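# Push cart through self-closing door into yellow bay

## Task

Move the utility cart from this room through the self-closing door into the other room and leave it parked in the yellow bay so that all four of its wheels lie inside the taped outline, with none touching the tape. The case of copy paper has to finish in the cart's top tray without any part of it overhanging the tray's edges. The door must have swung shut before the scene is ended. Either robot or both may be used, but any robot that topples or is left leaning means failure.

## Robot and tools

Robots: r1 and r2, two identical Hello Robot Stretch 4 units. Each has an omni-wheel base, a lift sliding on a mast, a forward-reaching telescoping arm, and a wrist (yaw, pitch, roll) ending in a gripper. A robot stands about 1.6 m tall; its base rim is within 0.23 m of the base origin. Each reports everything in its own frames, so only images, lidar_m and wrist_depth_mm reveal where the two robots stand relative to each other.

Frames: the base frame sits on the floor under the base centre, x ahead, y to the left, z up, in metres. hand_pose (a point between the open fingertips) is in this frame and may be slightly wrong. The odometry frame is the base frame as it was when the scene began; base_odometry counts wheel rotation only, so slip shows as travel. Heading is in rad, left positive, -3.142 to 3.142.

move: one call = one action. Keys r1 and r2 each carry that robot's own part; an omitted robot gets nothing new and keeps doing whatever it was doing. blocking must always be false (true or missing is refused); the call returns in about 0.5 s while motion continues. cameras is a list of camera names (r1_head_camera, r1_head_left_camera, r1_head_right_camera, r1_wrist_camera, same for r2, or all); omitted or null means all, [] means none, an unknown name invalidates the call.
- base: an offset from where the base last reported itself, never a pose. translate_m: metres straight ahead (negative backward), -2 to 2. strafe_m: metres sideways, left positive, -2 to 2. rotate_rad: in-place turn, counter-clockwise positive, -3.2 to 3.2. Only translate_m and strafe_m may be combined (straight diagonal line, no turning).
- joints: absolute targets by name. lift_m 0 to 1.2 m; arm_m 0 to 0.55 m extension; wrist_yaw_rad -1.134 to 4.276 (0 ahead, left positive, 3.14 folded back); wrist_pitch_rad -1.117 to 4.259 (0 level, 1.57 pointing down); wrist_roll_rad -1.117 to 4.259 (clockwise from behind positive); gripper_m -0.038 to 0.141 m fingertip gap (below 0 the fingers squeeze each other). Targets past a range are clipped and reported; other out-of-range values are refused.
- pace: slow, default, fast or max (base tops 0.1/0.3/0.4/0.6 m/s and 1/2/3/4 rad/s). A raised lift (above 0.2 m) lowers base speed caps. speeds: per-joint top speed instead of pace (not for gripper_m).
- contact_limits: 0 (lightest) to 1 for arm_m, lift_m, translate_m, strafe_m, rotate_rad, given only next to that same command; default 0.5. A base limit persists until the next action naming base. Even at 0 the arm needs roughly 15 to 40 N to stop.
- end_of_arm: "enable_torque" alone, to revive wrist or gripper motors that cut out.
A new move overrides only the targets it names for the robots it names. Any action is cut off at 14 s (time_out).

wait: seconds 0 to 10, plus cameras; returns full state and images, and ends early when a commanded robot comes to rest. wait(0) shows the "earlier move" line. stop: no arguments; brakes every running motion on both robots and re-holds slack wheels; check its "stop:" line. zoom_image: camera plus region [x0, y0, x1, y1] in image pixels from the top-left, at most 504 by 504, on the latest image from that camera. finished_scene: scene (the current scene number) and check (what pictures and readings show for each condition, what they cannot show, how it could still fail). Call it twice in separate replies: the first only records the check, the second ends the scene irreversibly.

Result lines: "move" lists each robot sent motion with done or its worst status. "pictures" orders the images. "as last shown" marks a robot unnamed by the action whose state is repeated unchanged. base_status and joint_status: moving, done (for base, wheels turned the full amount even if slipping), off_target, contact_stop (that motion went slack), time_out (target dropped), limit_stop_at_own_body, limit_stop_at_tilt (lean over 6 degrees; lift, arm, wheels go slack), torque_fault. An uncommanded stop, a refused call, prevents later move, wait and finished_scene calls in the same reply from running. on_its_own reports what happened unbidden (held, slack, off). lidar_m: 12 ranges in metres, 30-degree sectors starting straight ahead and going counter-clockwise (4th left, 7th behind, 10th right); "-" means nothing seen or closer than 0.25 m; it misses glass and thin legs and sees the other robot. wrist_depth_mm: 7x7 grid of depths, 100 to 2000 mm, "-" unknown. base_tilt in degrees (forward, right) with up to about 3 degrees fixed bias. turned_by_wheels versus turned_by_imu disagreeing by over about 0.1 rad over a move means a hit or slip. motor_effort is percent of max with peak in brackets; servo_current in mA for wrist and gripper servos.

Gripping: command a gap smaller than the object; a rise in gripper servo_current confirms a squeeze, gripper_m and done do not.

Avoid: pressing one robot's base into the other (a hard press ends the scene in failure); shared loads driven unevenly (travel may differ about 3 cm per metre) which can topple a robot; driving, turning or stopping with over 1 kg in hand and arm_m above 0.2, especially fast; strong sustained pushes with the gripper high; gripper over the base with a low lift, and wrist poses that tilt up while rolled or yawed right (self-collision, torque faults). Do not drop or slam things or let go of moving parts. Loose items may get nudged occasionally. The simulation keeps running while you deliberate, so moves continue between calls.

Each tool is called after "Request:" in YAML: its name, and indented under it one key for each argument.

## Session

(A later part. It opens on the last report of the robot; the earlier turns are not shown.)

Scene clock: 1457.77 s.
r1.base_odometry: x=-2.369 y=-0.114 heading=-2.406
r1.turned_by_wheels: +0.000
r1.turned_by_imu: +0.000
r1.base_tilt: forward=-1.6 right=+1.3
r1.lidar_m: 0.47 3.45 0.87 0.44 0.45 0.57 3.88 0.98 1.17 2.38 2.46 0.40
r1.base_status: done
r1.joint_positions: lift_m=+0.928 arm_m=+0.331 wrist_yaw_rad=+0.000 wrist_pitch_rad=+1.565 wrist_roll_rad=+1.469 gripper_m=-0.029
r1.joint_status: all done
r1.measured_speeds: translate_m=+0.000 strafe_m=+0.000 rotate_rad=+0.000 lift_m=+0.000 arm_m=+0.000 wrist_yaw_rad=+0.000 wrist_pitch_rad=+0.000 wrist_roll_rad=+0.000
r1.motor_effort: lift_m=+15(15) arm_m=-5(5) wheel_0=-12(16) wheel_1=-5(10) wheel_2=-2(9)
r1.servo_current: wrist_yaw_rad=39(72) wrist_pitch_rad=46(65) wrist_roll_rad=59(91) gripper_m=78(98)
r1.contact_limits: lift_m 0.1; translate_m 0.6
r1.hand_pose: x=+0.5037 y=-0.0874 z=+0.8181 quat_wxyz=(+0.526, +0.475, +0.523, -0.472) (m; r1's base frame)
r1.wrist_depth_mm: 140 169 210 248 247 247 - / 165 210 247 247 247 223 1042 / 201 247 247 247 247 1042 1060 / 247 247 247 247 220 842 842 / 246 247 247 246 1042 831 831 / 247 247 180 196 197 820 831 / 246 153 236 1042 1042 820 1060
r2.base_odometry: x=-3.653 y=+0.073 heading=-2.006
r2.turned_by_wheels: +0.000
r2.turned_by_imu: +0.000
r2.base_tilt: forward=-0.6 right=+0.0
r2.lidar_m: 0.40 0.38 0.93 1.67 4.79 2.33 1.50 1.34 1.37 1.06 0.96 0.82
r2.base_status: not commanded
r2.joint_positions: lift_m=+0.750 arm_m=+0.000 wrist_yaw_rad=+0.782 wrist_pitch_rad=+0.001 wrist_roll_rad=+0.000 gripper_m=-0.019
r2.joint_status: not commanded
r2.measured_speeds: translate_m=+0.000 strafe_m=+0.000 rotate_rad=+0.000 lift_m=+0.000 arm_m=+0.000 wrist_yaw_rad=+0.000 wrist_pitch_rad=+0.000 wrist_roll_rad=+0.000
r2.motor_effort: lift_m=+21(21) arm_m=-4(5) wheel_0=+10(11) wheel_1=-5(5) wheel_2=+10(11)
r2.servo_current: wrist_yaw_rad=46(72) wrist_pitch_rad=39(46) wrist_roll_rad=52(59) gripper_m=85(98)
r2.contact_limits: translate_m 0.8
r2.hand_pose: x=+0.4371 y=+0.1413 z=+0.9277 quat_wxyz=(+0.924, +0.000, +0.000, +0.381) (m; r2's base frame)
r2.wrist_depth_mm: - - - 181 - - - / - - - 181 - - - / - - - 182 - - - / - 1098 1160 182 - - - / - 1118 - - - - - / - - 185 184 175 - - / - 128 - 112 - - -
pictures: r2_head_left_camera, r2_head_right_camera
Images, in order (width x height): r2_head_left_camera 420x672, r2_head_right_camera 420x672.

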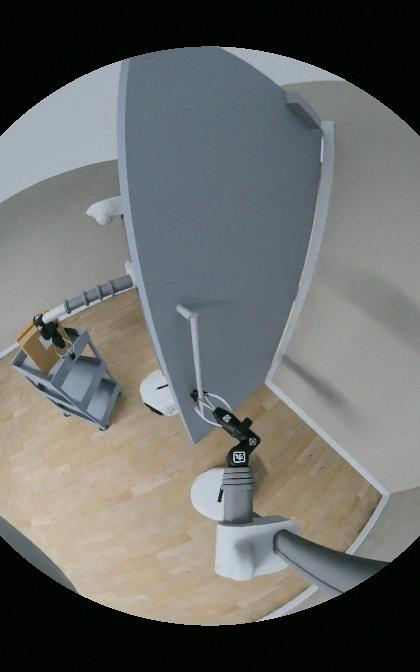

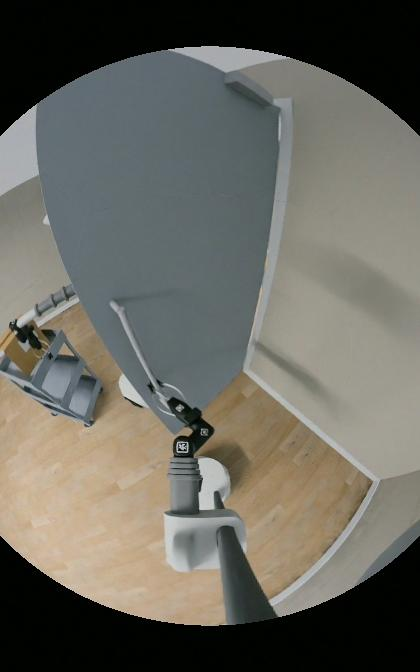

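Request:
move:
  blocking: false
  cameras: []
  r1: {"joints": {"gripper_m": 0.045}}

Request:
wait:
  seconds: 2
  cameras: ["r1_wrist_camera"]

Request:
move:
  blocking: false
  cameras: []
  r1: {"joints": {"wrist_roll_rad": 2.28}, "speeds": {"wrist_roll_rad": 0.5}}

Request:
wait:
  seconds: 3
  cameras: ["r1_wrist_camera"]

Scene clock: 1677.33 s.
move: r1 moving
r1.base_odometry: x=-2.369 y=-0.114 heading=-2.406
r1.turned_by_wheels: +0.000
r1.turned_by_imu: +0.000
r1.base_tilt: forward=-1.6 right=+1.3
r1.lidar_m: 0.48 3.46 0.87 0.43 0.45 0.56 3.92 0.97 1.21 2.37 2.45 0.41
r1.base_status: not commanded
r1.joint_positions: lift_m=+0.928 arm_m=+0.331 wrist_yaw_rad=+0.000 wrist_pitch_rad=+1.565 wrist_roll_rad=+1.467 gripper_m=-0.004
r1.joint_status: gripper_m moving
r1.measured_speeds: translate_m=+0.000 strafe_m=+0.000 rotate_rad=+0.000 lift_m=+0.000 arm_m=+0.000 wrist_yaw_rad=+0.000 wrist_pitch_rad=+0.000 wrist_roll_rad=-0.006
r1.motor_effort: lift_m=+15(15) arm_m=-4(5) wheel_0=-12(12) wheel_1=-5(5) wheel_2=-2(2)
r1.servo_current: wrist_yaw_rad=65(72) wrist_pitch_rad=33(46) wrist_roll_rad=46(78) gripper_m=39(85)
r1.contact_limits: lift_m 0.1; translate_m 0.6
r1.hand_pose: x=+0.5037 y=-0.0874 z=+0.8181 quat_wxyz=(+0.527, +0.475, +0.524, -0.472) (m; r1's base frame)
r1.wrist_depth_mm: 138 169 211 250 249 248 180 / 164 208 249 249 248 249 1042 / 198 249 249 249 249 1060 1042 / 249 249 250 248 228 854 842 / 250 249 248 248 1042 831 831 / 249 249 182 198 195 820 831 / 249 162 248 212 1042 - 1042
r2.base_odometry: x=-3.653 y=+0.073 heading=-2.006
r2.turned_by_wheels: +0.000
r2.turned_by_imu: +0.000
r2.base_tilt: forward=-0.6 right=+0.0
r2.lidar_m: 0.43 0.36 0.92 1.68 4.79 2.34 1.48 1.34 1.38 1.07 0.95 0.87
r2.base_status: not commanded
r2.joint_positions: lift_m=+0.750 arm_m=+0.000 wrist_yaw_rad=+0.782 wrist_pitch_rad=+0.001 wrist_roll_rad=+0.000 gripper_m=-0.019
r2.joint_status: not commanded
r2.measured_speeds: translate_m=+0.000 strafe_m=+0.000 rotate_rad=+0.000 lift_m=+0.000 arm_m=+0.000 wrist_yaw_rad=+0.000 wrist_pitch_rad=+0.000 wrist_roll_rad=+0.000
r2.motor_effort: lift_m=+21(21) arm_m=-4(4) wheel_0=+10(10) wheel_1=-4(4) wheel_2=+10(11)
r2.servo_current: wrist_yaw_rad=59(59) wrist_pitch_rad=39(46) wrist_roll_rad=52(52) gripper_m=98(98)
r2.contact_limits: translate_m 0.8
r2.hand_pose: x=+0.4371 y=+0.1413 z=+0.9277 quat_wxyz=(+0.924, +0.000, +0.000, +0.381) (m; r2's base frame)
r2.wrist_depth_mm: - - - 180 - - - / - - - 181 - - - / - - - 182 - - - / - 1078 1160 182 - - - / - 1118 - - - - - / - - 185 185 175 - - / - 128 - 112 - - -
pictures: none
No camera images: "cameras" was empty.

Scene clock: 1678.30 s.
earlier move: r1 done
r1.base_odometry: x=-2.369 y=-0.114 heading=-2.405
r1.turned_by_wheels: +0.001
r1.turned_by_imu: +0.001
r1.base_tilt: forward=-1.6 right=+1.3
r1.lidar_m: 0.48 3.46 0.89 0.42 0.46 0.59 3.90 0.96 1.18 2.39 2.47 0.42
r1.base_status: not commanded
r1.joint_positions: lift_m=+0.928 arm_m=+0.331 wrist_yaw_rad=+0.000 wrist_pitch_rad=+1.565 wrist_roll_rad=+1.463 gripper_m=+0.045
r1.joint_status: all done
r1.measured_speeds: translate_m=+0.000 strafe_m=+0.000 rotate_rad=+0.000 lift_m=+0.000 arm_m=+0.000 wrist_yaw_rad=+0.000 wrist_pitch_rad=+0.000 wrist_roll_rad=+0.000
r1.motor_effort: lift_m=+15(15) arm_m=-4(5) wheel_0=-6(12) wheel_1=-3(5) wheel_2=-1(2)
r1.servo_current: wrist_yaw_rad=33(72) wrist_pitch_rad=46(52) wrist_roll_rad=52(78) gripper_m=46(85)
r1.contact_limits: lift_m 0.1; translate_m 0.6
r1.hand_pose: x=+0.5036 y=-0.0874 z=+0.8181 quat_wxyz=(+0.528, +0.473, +0.525, -0.471) (m; r1's base frame)
r1.wrist_depth_mm: 141 170 210 246 247 246 214 / 168 211 247 247 246 247 1042 / 213 248 246 246 247 211 1042 / 247 247 247 246 230 866 1060 / 248 247 247 247 976 831 831 / 246 248 209 177 193 831 831 / 247 248 187 1060 1042 820 842
r2.base_odometry: x=-3.653 y=+0.073 heading=-2.006
r2.turned_by_wheels: +0.000
r2.turned_by_imu: +0.000
r2.base_tilt: forward=-0.7 right=+0.1
r2.lidar_m: 0.42 0.39 0.91 1.68 4.78 2.33 1.47 1.33 1.36 1.06 0.95 0.84
r2.base_status: not commanded
r2.joint_positions: lift_m=+0.750 arm_m=+0.000 wrist_yaw_rad=+0.782 wrist_pitch_rad=+0.001 wrist_roll_rad=+0.000 gripper_m=-0.019
r2.joint_status: not commanded
r2.measured_speeds: translate_m=+0.000 strafe_m=+0.000 rotate_rad=+0.000 lift_m=+0.000 arm_m=+0.000 wrist_yaw_rad=+0.000 wrist_pitch_rad=+0.000 wrist_roll_rad=+0.000
r2.motor_effort: lift_m=+21(21) arm_m=-4(5) wheel_0=+10(10) wheel_1=-4(4) wheel_2=+11(11)
r2.servo_current: wrist_yaw_rad=46(65) wrist_pitch_rad=46(46) wrist_roll_rad=52(52) gripper_m=85(98)
r2.contact_limits: translate_m 0.8
r2.hand_pose: x=+0.4371 y=+0.1413 z=+0.9277 quat_wxyz=(+0.924, +0.000, +0.000, +0.381) (m; r2's base frame)
r2.wrist_depth_mm: - - - 180 - - - / - - - 181 - - - / - - - 182 - - - / - 1078 1160 182 - - - / - 1118 - - - - - / - - 185 185 175 - - / - 128 - 112 - - -
wait: 0.97 of 2 s (r1 has come to rest)
pictures: r1_wrist_camera
Images, in order (width x height): r1_wrist_camera 616x392.

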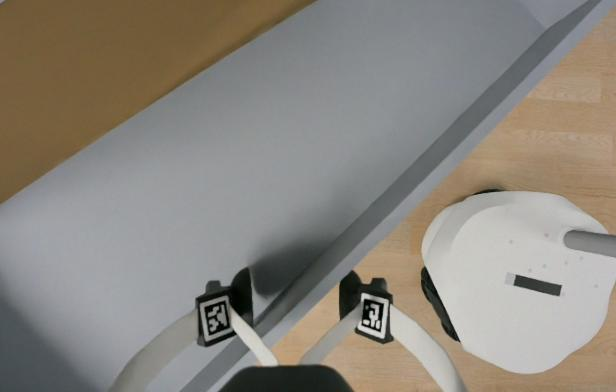

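Scene clock: 1678.80 s.
move: r1 moving
r1.base_odometry: x=-2.369 y=-0.114 heading=-2.405
r1.turned_by_wheels: +0.000
r1.turned_by_imu: +0.000
r1.base_tilt: forward=-1.6 right=+1.2
r1.lidar_m: 0.48 3.49 0.89 0.44 0.45 0.57 3.92 0.98 1.20 2.38 2.44 0.41
r1.base_status: not commanded
r1.joint_positions: lift_m=+0.928 arm_m=+0.331 wrist_yaw_rad=+0.000 wrist_pitch_rad=+1.567 wrist_roll_rad=+1.665 gripper_m=+0.045
r1.joint_status: wrist_roll_rad moving
r1.measured_speeds: translate_m=+0.000 strafe_m=+0.000 rotate_rad=+0.000 lift_m=+0.000 arm_m=+0.000 wrist_yaw_rad=+0.000 wrist_pitch_rad=+0.000 wrist_roll_rad=+0.500
r1.motor_effort: lift_m=+15(15) arm_m=-4(5) wheel_0=-5(6) wheel_1=-2(3) wheel_2=-1(1)
r1.servo_current: wrist_yaw_rad=52(65) wrist_pitch_rad=52(52) wrist_roll_rad=59(78) gripper_m=46(46)
r1.contact_limits: lift_m 0.1; translate_m 0.6
r1.hand_pose: x=+0.5030 y=-0.0874 z=+0.8181 quat_wxyz=(+0.477, +0.524, +0.475, -0.522) (m; r1's base frame)
r1.wrist_depth_mm: 142 174 230 246 246 246 1042 / 167 213 246 247 247 237 1042 / 202 246 246 247 247 1060 1060 / 246 247 246 245 246 842 831 / 246 246 246 246 1060 831 820 / 247 245 193 207 191 831 842 / 246 246 223 - 1060 1060 1060
r2.base_odometry: x=-3.653 y=+0.073 heading=-2.006
r2.turned_by_wheels: +0.000
r2.turned_by_imu: +0.000
r2.base_tilt: forward=-0.6 right=+0.0
r2.lidar_m: 0.43 0.37 0.90 1.69 4.79 2.33 1.49 1.34 1.37 1.07 0.92 0.85
r2.base_status: not commanded
r2.joint_positions: lift_m=+0.750 arm_m=+0.000 wrist_yaw_rad=+0.782 wrist_pitch_rad=+0.001 wrist_roll_rad=+0.000 gripper_m=-0.019
r2.joint_status: not commanded
r2.measured_speeds: translate_m=+0.000 strafe_m=+0.000 rotate_rad=+0.000 lift_m=+0.000 arm_m=+0.000 wrist_yaw_rad=+0.000 wrist_pitch_rad=+0.000 wrist_roll_rad=+0.000
r2.motor_effort: lift_m=+21(21) arm_m=-4(5) wheel_0=+10(10) wheel_1=-4(4) wheel_2=+10(11)
r2.servo_current: wrist_yaw_rad=46(59) wrist_pitch_rad=39(46) wrist_roll_rad=39(59) gripper_m=91(91)
r2.contact_limits: translate_m 0.8
r2.hand_pose: x=+0.4371 y=+0.1413 z=+0.9277 quat_wxyz=(+0.924, +0.000, +0.000, +0.381) (m; r2's base frame)
r2.wrist_depth_mm: - - - 180 - - - / - - - 181 - - - / - - - 182 - - - / - 1060 1138 182 - - - / - 1118 - - - - - / - - 186 185 175 - - / - 128 - 112 - - -
pictures: none
No camera images: "cameras" was empty.

Scene clock: 1680.40 s.
earlier move: r1 done
r1.base_odometry: x=-2.369 y=-0.114 heading=-2.405
r1.turned_by_wheels: +0.000
r1.turned_by_imu: +0.000
r1.base_tilt: forward=-1.6 right=+1.3
r1.lidar_m: 0.50 3.45 0.88 0.44 0.46 0.60 3.90 0.99 1.18 2.38 2.46 0.41
r1.base_status: not commanded
r1.joint_positions: lift_m=+0.928 arm_m=+0.331 wrist_yaw_rad=+0.000 wrist_pitch_rad=+1.567 wrist_roll_rad=+2.278 gripper_m=+0.045
r1.joint_status: all done
r1.measured_speeds: translate_m=+0.000 strafe_m=+0.000 rotate_rad=+0.000 lift_m=+0.000 arm_m=+0.000 wrist_yaw_rad=+0.000 wrist_pitch_rad=+0.000 wrist_roll_rad=+0.000
r1.motor_effort: lift_m=+15(15) arm_m=-4(5) wheel_0=-5(6) wheel_1=-2(3) wheel_2=-1(1)
r1.servo_current: wrist_yaw_rad=59(65) wrist_pitch_rad=39(52) wrist_roll_rad=52(85) gripper_m=39(46)
r1.contact_limits: lift_m 0.1; translate_m 0.6
r1.hand_pose: x=+0.5030 y=-0.0874 z=+0.8181 quat_wxyz=(+0.297, +0.643, +0.296, -0.641) (m; r1's base frame)
r1.wrist_depth_mm: 189 246 245 1042 1060 831 1042 / 202 246 246 1060 1042 831 820 / 211 246 246 1060 1042 831 842 / 216 246 247 1060 1042 1060 1042 / 230 246 246 247 1042 1060 1042 / 243 246 193 211 191 1060 1042 / 246 246 246 176 1025 1042 1042
r2.base_odometry: x=-3.653 y=+0.073 heading=-2.006
r2.turned_by_wheels: +0.000
r2.turned_by_imu: +0.000
r2.base_tilt: forward=-0.7 right=+0.1
r2.lidar_m: 0.43 0.39 0.95 1.70 4.80 2.30 1.49 1.33 1.37 1.07 0.94 0.84
r2.base_status: not commanded
r2.joint_positions: lift_m=+0.750 arm_m=+0.000 wrist_yaw_rad=+0.782 wrist_pitch_rad=+0.001 wrist_roll_rad=+0.000 gripper_m=-0.019
r2.joint_status: not commanded
r2.measured_speeds: translate_m=+0.000 strafe_m=+0.000 rotate_rad=+0.000 lift_m=+0.000 arm_m=+0.000 wrist_yaw_rad=+0.000 wrist_pitch_rad=+0.000 wrist_roll_rad=+0.000
r2.motor_effort: lift_m=+21(21) arm_m=-4(5) wheel_0=+10(10) wheel_1=-4(5) wheel_2=+10(11)
r2.servo_current: wrist_yaw_rad=46(65) wrist_pitch_rad=39(52) wrist_roll_rad=39(59) gripper_m=91(98)
r2.contact_limits: translate_m 0.8
r2.hand_pose: x=+0.4371 y=+0.1413 z=+0.9277 quat_wxyz=(+0.924, +0.000, +0.000, +0.381) (m; r2's base frame)
r2.wrist_depth_mm: - - - 180 - - - / - - - 181 - - - / - - - 182 - - - / - 1078 1138 182 - - - / - 1098 - - - - - / - - 186 185 175 - - / - 128 - 112 - - -
wait: 1.60 of 3 s (r1 has come to rest)
pictures: r1_wrist_camera
Images, in order (width x height): r1_wrist_camera 616x392.

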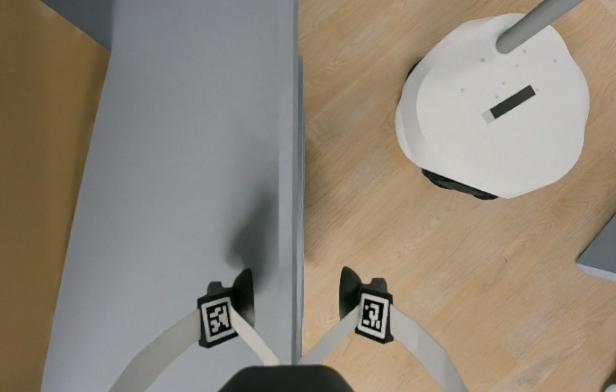

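Request:
move:
  blocking: false
  cameras: ["r1_head_camera", "r1_wrist_camera", "r2_head_left_camera", "r1_head_left_camera"]

Scene clock: 1708.30 s.
r1.base_odometry: x=-2.369 y=-0.114 heading=-2.405
r1.turned_by_wheels: +0.000
r1.turned_by_imu: +0.000
r1.base_tilt: forward=-1.6 right=+1.3
r1.lidar_m: 0.47 3.49 0.86 0.44 0.44 0.59 3.91 0.99 1.21 2.37 2.43 0.42
r1.base_status: not commanded
r1.joint_positions: lift_m=+0.928 arm_m=+0.331 wrist_yaw_rad=+0.000 wrist_pitch_rad=+1.567 wrist_roll_rad=+2.278 gripper_m=+0.045
r1.joint_status: all done
r1.measured_speeds: translate_m=+0.000 strafe_m=+0.000 rotate_rad=+0.000 lift_m=+0.000 arm_m=+0.000 wrist_yaw_rad=+0.000 wrist_pitch_rad=+0.000 wrist_roll_rad=+0.000
r1.motor_effort: lift_m=+15(15) arm_m=-4(5) wheel_0=-5(6) wheel_1=-2(3) wheel_2=-1(1)
r1.servo_current: wrist_yaw_rad=46(65) wrist_pitch_rad=39(52) wrist_roll_rad=39(85) gripper_m=39(46)
r1.contact_limits: lift_m 0.1; translate_m 0.6
r1.hand_pose: x=+0.5030 y=-0.0874 z=+0.8181 quat_wxyz=(+0.297, +0.643, +0.296, -0.641) (m; r1's base frame)
r1.wrist_depth_mm: 190 246 246 1042 1060 831 1042 / 202 246 246 1060 1042 820 842 / 210 247 246 1042 1042 831 831 / 216 246 246 1060 1060 1042 1042 / 230 246 246 247 1042 1060 1060 / 243 247 193 211 191 1042 1042 / 246 246 246 176 1060 1060 1042
r2.base_odometry: x=-3.653 y=+0.073 heading=-2.006
r2.turned_by_wheels: +0.000
r2.turned_by_imu: +0.000
r2.base_tilt: forward=-0.7 right=+0.1
r2.lidar_m: 0.43 0.36 0.91 1.68 4.79 2.30 1.47 1.35 1.37 1.08 0.92 0.82
r2.base_status: not commanded
r2.joint_positions: lift_m=+0.750 arm_m=+0.000 wrist_yaw_rad=+0.782 wrist_pitch_rad=+0.001 wrist_roll_rad=+0.000 gripper_m=-0.019
r2.joint_status: not commanded
r2.measured_speeds: translate_m=+0.000 strafe_m=+0.000 rotate_rad=+0.000 lift_m=+0.000 arm_m=+0.000 wrist_yaw_rad=+0.000 wrist_pitch_rad=+0.000 wrist_roll_rad=+0.000
r2.motor_effort: lift_m=+21(21) arm_m=-4(5) wheel_0=+10(10) wheel_1=-4(5) wheel_2=+10(11)
r2.servo_current: wrist_yaw_rad=59(65) wrist_pitch_rad=39(52) wrist_roll_rad=39(59) gripper_m=85(98)
r2.contact_limits: translate_m 0.8
r2.hand_pose: x=+0.4371 y=+0.1413 z=+0.9277 quat_wxyz=(+0.924, +0.000, +0.000, +0.381) (m; r2's base frame)
r2.wrist_depth_mm: - - - 180 - - - / - - - 181 - - - / - - - 182 - - - / - 1078 1138 182 - - - / - 1118 - - - - - / - - 185 185 175 - - / - 128 - 112 - - -
pictures: r1_head_camera, r1_head_left_camera, r1_wrist_camera, r2_head_left_camera
Images, in order (width x height): r1_head_camera 420x560, r1_head_left_camera 420x672, r1_wrist_camera 616x392, r2_head_left_camera 420x672.

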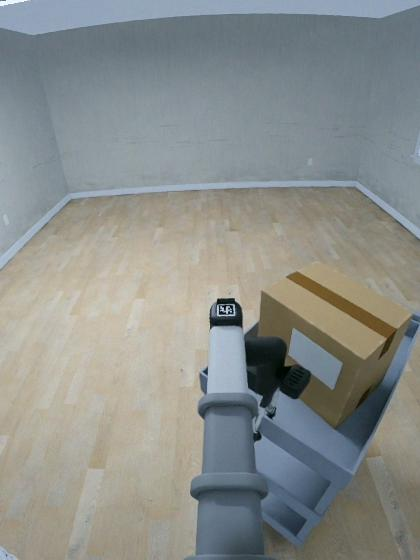

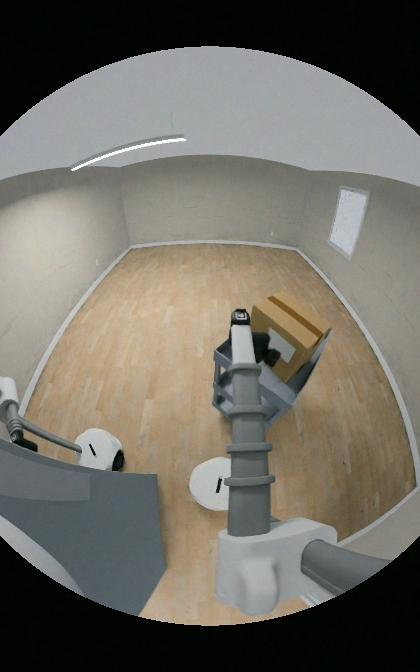

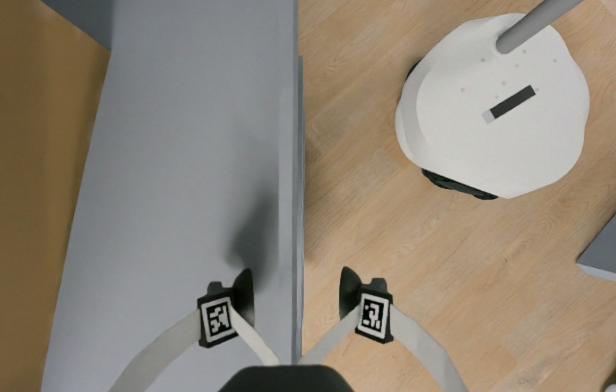

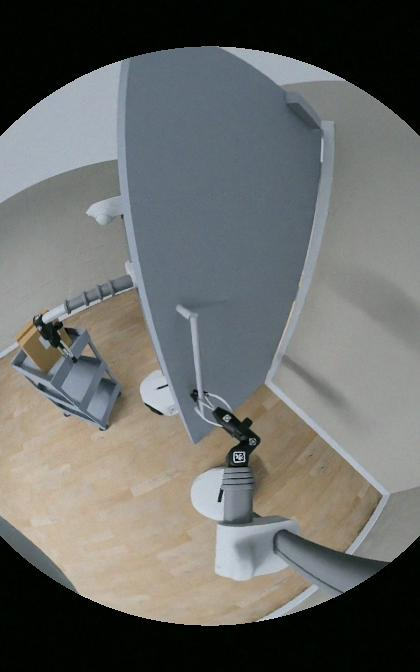

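Request:
move:
  r1: {"joints": {"gripper_m": -0.03}, "pace": "slow"}
  blocking: false
  cameras: []

Request:
wait:
  seconds: 4
  cameras: ["r1_head_camera", "r1_wrist_camera"]

Request:
move:
  r1: {"base": {"strafe_m": -0.12}, "joints": {"wrist_roll_rad": 2.1}, "speeds": {"wrist_roll_rad": 0.15}, "pace": "slow", "contact_limits": {"strafe_m": 0.6}}
  blocking: false
  cameras: []

Request:
wait:
  seconds: 4
  cameras: ["r1_head_camera", "r1_wrist_camera", "r2_head_left_camera"]

Scene clock: 1785.20 s.
move: r1 moving
r1.base_odometry: x=-2.369 y=-0.114 heading=-2.405
r1.turned_by_wheels: +0.000
r1.turned_by_imu: +0.000
r1.base_tilt: forward=-1.5 right=+1.3
r1.lidar_m: 0.48 3.44 0.86 0.42 0.45 0.58 3.91 1.00 1.21 2.38 2.45 0.41
r1.base_status: not commanded
r1.joint_positions: lift_m=+0.928 arm_m=+0.331 wrist_yaw_rad=+0.000 wrist_pitch_rad=+1.567 wrist_roll_rad=+2.278 gripper_m=+0.035
r1.joint_status: gripper_m moving
r1.measured_speeds: translate_m=+0.000 strafe_m=+0.000 rotate_rad=+0.000 lift_m=+0.000 arm_m=+0.000 wrist_yaw_rad=+0.000 wrist_pitch_rad=+0.000 wrist_roll_rad=+0.000
r1.motor_effort: lift_m=+15(15) arm_m=-4(5) wheel_0=-4(5) wheel_1=-2(2) wheel_2=-1(1)
r1.servo_current: wrist_yaw_rad=46(59) wrist_pitch_rad=46(52) wrist_roll_rad=46(65) gripper_m=65(78)
r1.contact_limits: lift_m 0.1; translate_m 0.6
r1.hand_pose: x=+0.5030 y=-0.0874 z=+0.8181 quat_wxyz=(+0.297, +0.643, +0.296, -0.641) (m; r1's base frame)
r1.wrist_depth_mm: 190 246 246 1042 1025 831 1042 / 202 245 246 1042 1042 820 831 / 211 246 247 1060 1042 831 831 / 216 246 246 1042 1060 1042 1042 / 230 247 246 246 1042 1060 1060 / 242 246 195 209 191 1042 1042 / 246 246 247 150 1042 1060 1042
r2.base_odometry: x=-3.653 y=+0.073 heading=-2.006
r2.turned_by_wheels: +0.000
r2.turned_by_imu: +0.000
r2.base_tilt: forward=-0.6 right=+0.1
r2.lidar_m: 0.43 0.40 0.93 1.66 4.78 2.32 1.49 1.34 1.36 1.05 0.93 0.86
r2.base_status: not commanded
r2.joint_positions: lift_m=+0.750 arm_m=+0.000 wrist_yaw_rad=+0.782 wrist_pitch_rad=+0.001 wrist_roll_rad=+0.000 gripper_m=-0.019
r2.joint_status: not commanded
r2.measured_speeds: translate_m=+0.000 strafe_m=+0.000 rotate_rad=+0.000 lift_m=+0.000 arm_m=+0.000 wrist_yaw_rad=+0.000 wrist_pitch_rad=+0.000 wrist_roll_rad=+0.000
r2.motor_effort: lift_m=+21(21) arm_m=-4(4) wheel_0=+10(10) wheel_1=-4(4) wheel_2=+10(11)
r2.servo_current: wrist_yaw_rad=59(59) wrist_pitch_rad=39(46) wrist_roll_rad=65(65) gripper_m=91(91)
r2.contact_limits: translate_m 0.8
r2.hand_pose: x=+0.4371 y=+0.1413 z=+0.9277 quat_wxyz=(+0.924, +0.000, +0.000, +0.381) (m; r2's base frame)
r2.wrist_depth_mm: - - - 181 - - - / - - - 181 - - - / - - - 181 - - - / - 1078 1160 182 - - - / - 1118 - - - - - / - - 185 185 175 - - / - 128 - 112 - - -
pictures: none
No camera images: "cameras" was empty.

Scene clock: 1787.33 s.
earlier move: r1 done
r1.base_odometry: x=-2.369 y=-0.114 heading=-2.405
r1.turned_by_wheels: +0.000
r1.turned_by_imu: +0.000
r1.base_tilt: forward=-1.6 right=+1.3
r1.lidar_m: 0.47 3.44 0.82 0.42 0.44 0.57 3.92 0.94 1.20 2.37 2.47 0.42
r1.base_status: not commanded
r1.joint_positions: lift_m=+0.928 arm_m=+0.331 wrist_yaw_rad=+0.000 wrist_pitch_rad=+1.567 wrist_roll_rad=+2.278 gripper_m=-0.029
r1.joint_status: all done
r1.measured_speeds: translate_m=+0.000 strafe_m=+0.000 rotate_rad=+0.000 lift_m=+0.000 arm_m=+0.000 wrist_yaw_rad=+0.000 wrist_pitch_rad=+0.000 wrist_roll_rad=+0.000
r1.motor_effort: lift_m=+15(15) arm_m=-4(5) wheel_0=-5(5) wheel_1=-2(2) wheel_2=-1(1)
r1.servo_current: wrist_yaw_rad=52(78) wrist_pitch_rad=46(52) wrist_roll_rad=46(65) gripper_m=85(137)
r1.contact_limits: lift_m 0.1; translate_m 0.6
r1.hand_pose: x=+0.5030 y=-0.0874 z=+0.8181 quat_wxyz=(+0.297, +0.643, +0.296, -0.641) (m; r1's base frame)
r1.wrist_depth_mm: 189 245 245 1042 1042 831 1042 / 202 245 244 1042 1060 831 831 / 210 246 245 1060 1042 831 831 / 219 245 244 1042 1060 1060 1042 / 224 245 245 1042 1060 1060 1042 / 239 246 206 197 1042 1042 1042 / 245 245 245 179 1060 - 1042
r2.base_odometry: x=-3.653 y=+0.073 heading=-2.006
r2.turned_by_wheels: +0.000
r2.turned_by_imu: +0.000
r2.base_tilt: forward=-0.6 right=+0.1
r2.lidar_m: 0.43 0.39 0.93 1.68 4.79 2.32 1.47 1.33 1.39 1.05 0.93 0.84
r2.base_status: not commanded
r2.joint_positions: lift_m=+0.750 arm_m=+0.000 wrist_yaw_rad=+0.782 wrist_pitch_rad=+0.001 wrist_roll_rad=+0.000 gripper_m=-0.019
r2.joint_status: not commanded
r2.measured_speeds: translate_m=+0.000 strafe_m=+0.000 rotate_rad=+0.000 lift_m=+0.000 arm_m=+0.000 wrist_yaw_rad=+0.000 wrist_pitch_rad=+0.000 wrist_roll_rad=+0.000
r2.motor_effort: lift_m=+21(21) arm_m=-4(4) wheel_0=+10(10) wheel_1=-4(5) wheel_2=+10(11)
r2.servo_current: wrist_yaw_rad=59(65) wrist_pitch_rad=39(46) wrist_roll_rad=52(72) gripper_m=91(91)
r2.contact_limits: translate_m 0.8
r2.hand_pose: x=+0.4371 y=+0.1413 z=+0.9277 quat_wxyz=(+0.924, +0.000, +0.000, +0.381) (m; r2's base frame)
r2.wrist_depth_mm: - - - 180 - - - / - - - 181 - - - / - - - 181 - - - / - 1078 1138 182 - - - / - 1078 - - - - - / - - 185 185 175 - - / - 128 - 112 - - -
wait: 2.13 of 4 s (r1 has come to rest)
pictures: r1_head_camera, r1_wrist_camera
Images, in order (width x height): r1_head_camera 420x560, r1_wrist_camera 616x392.

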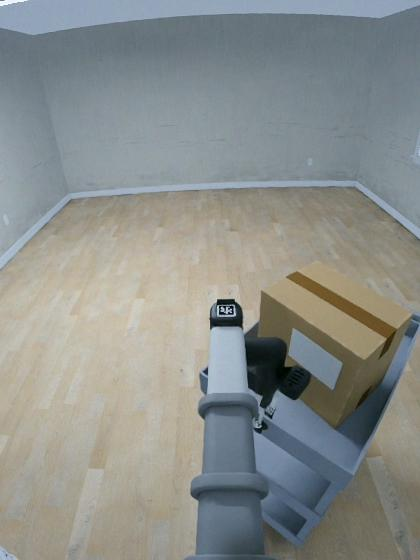

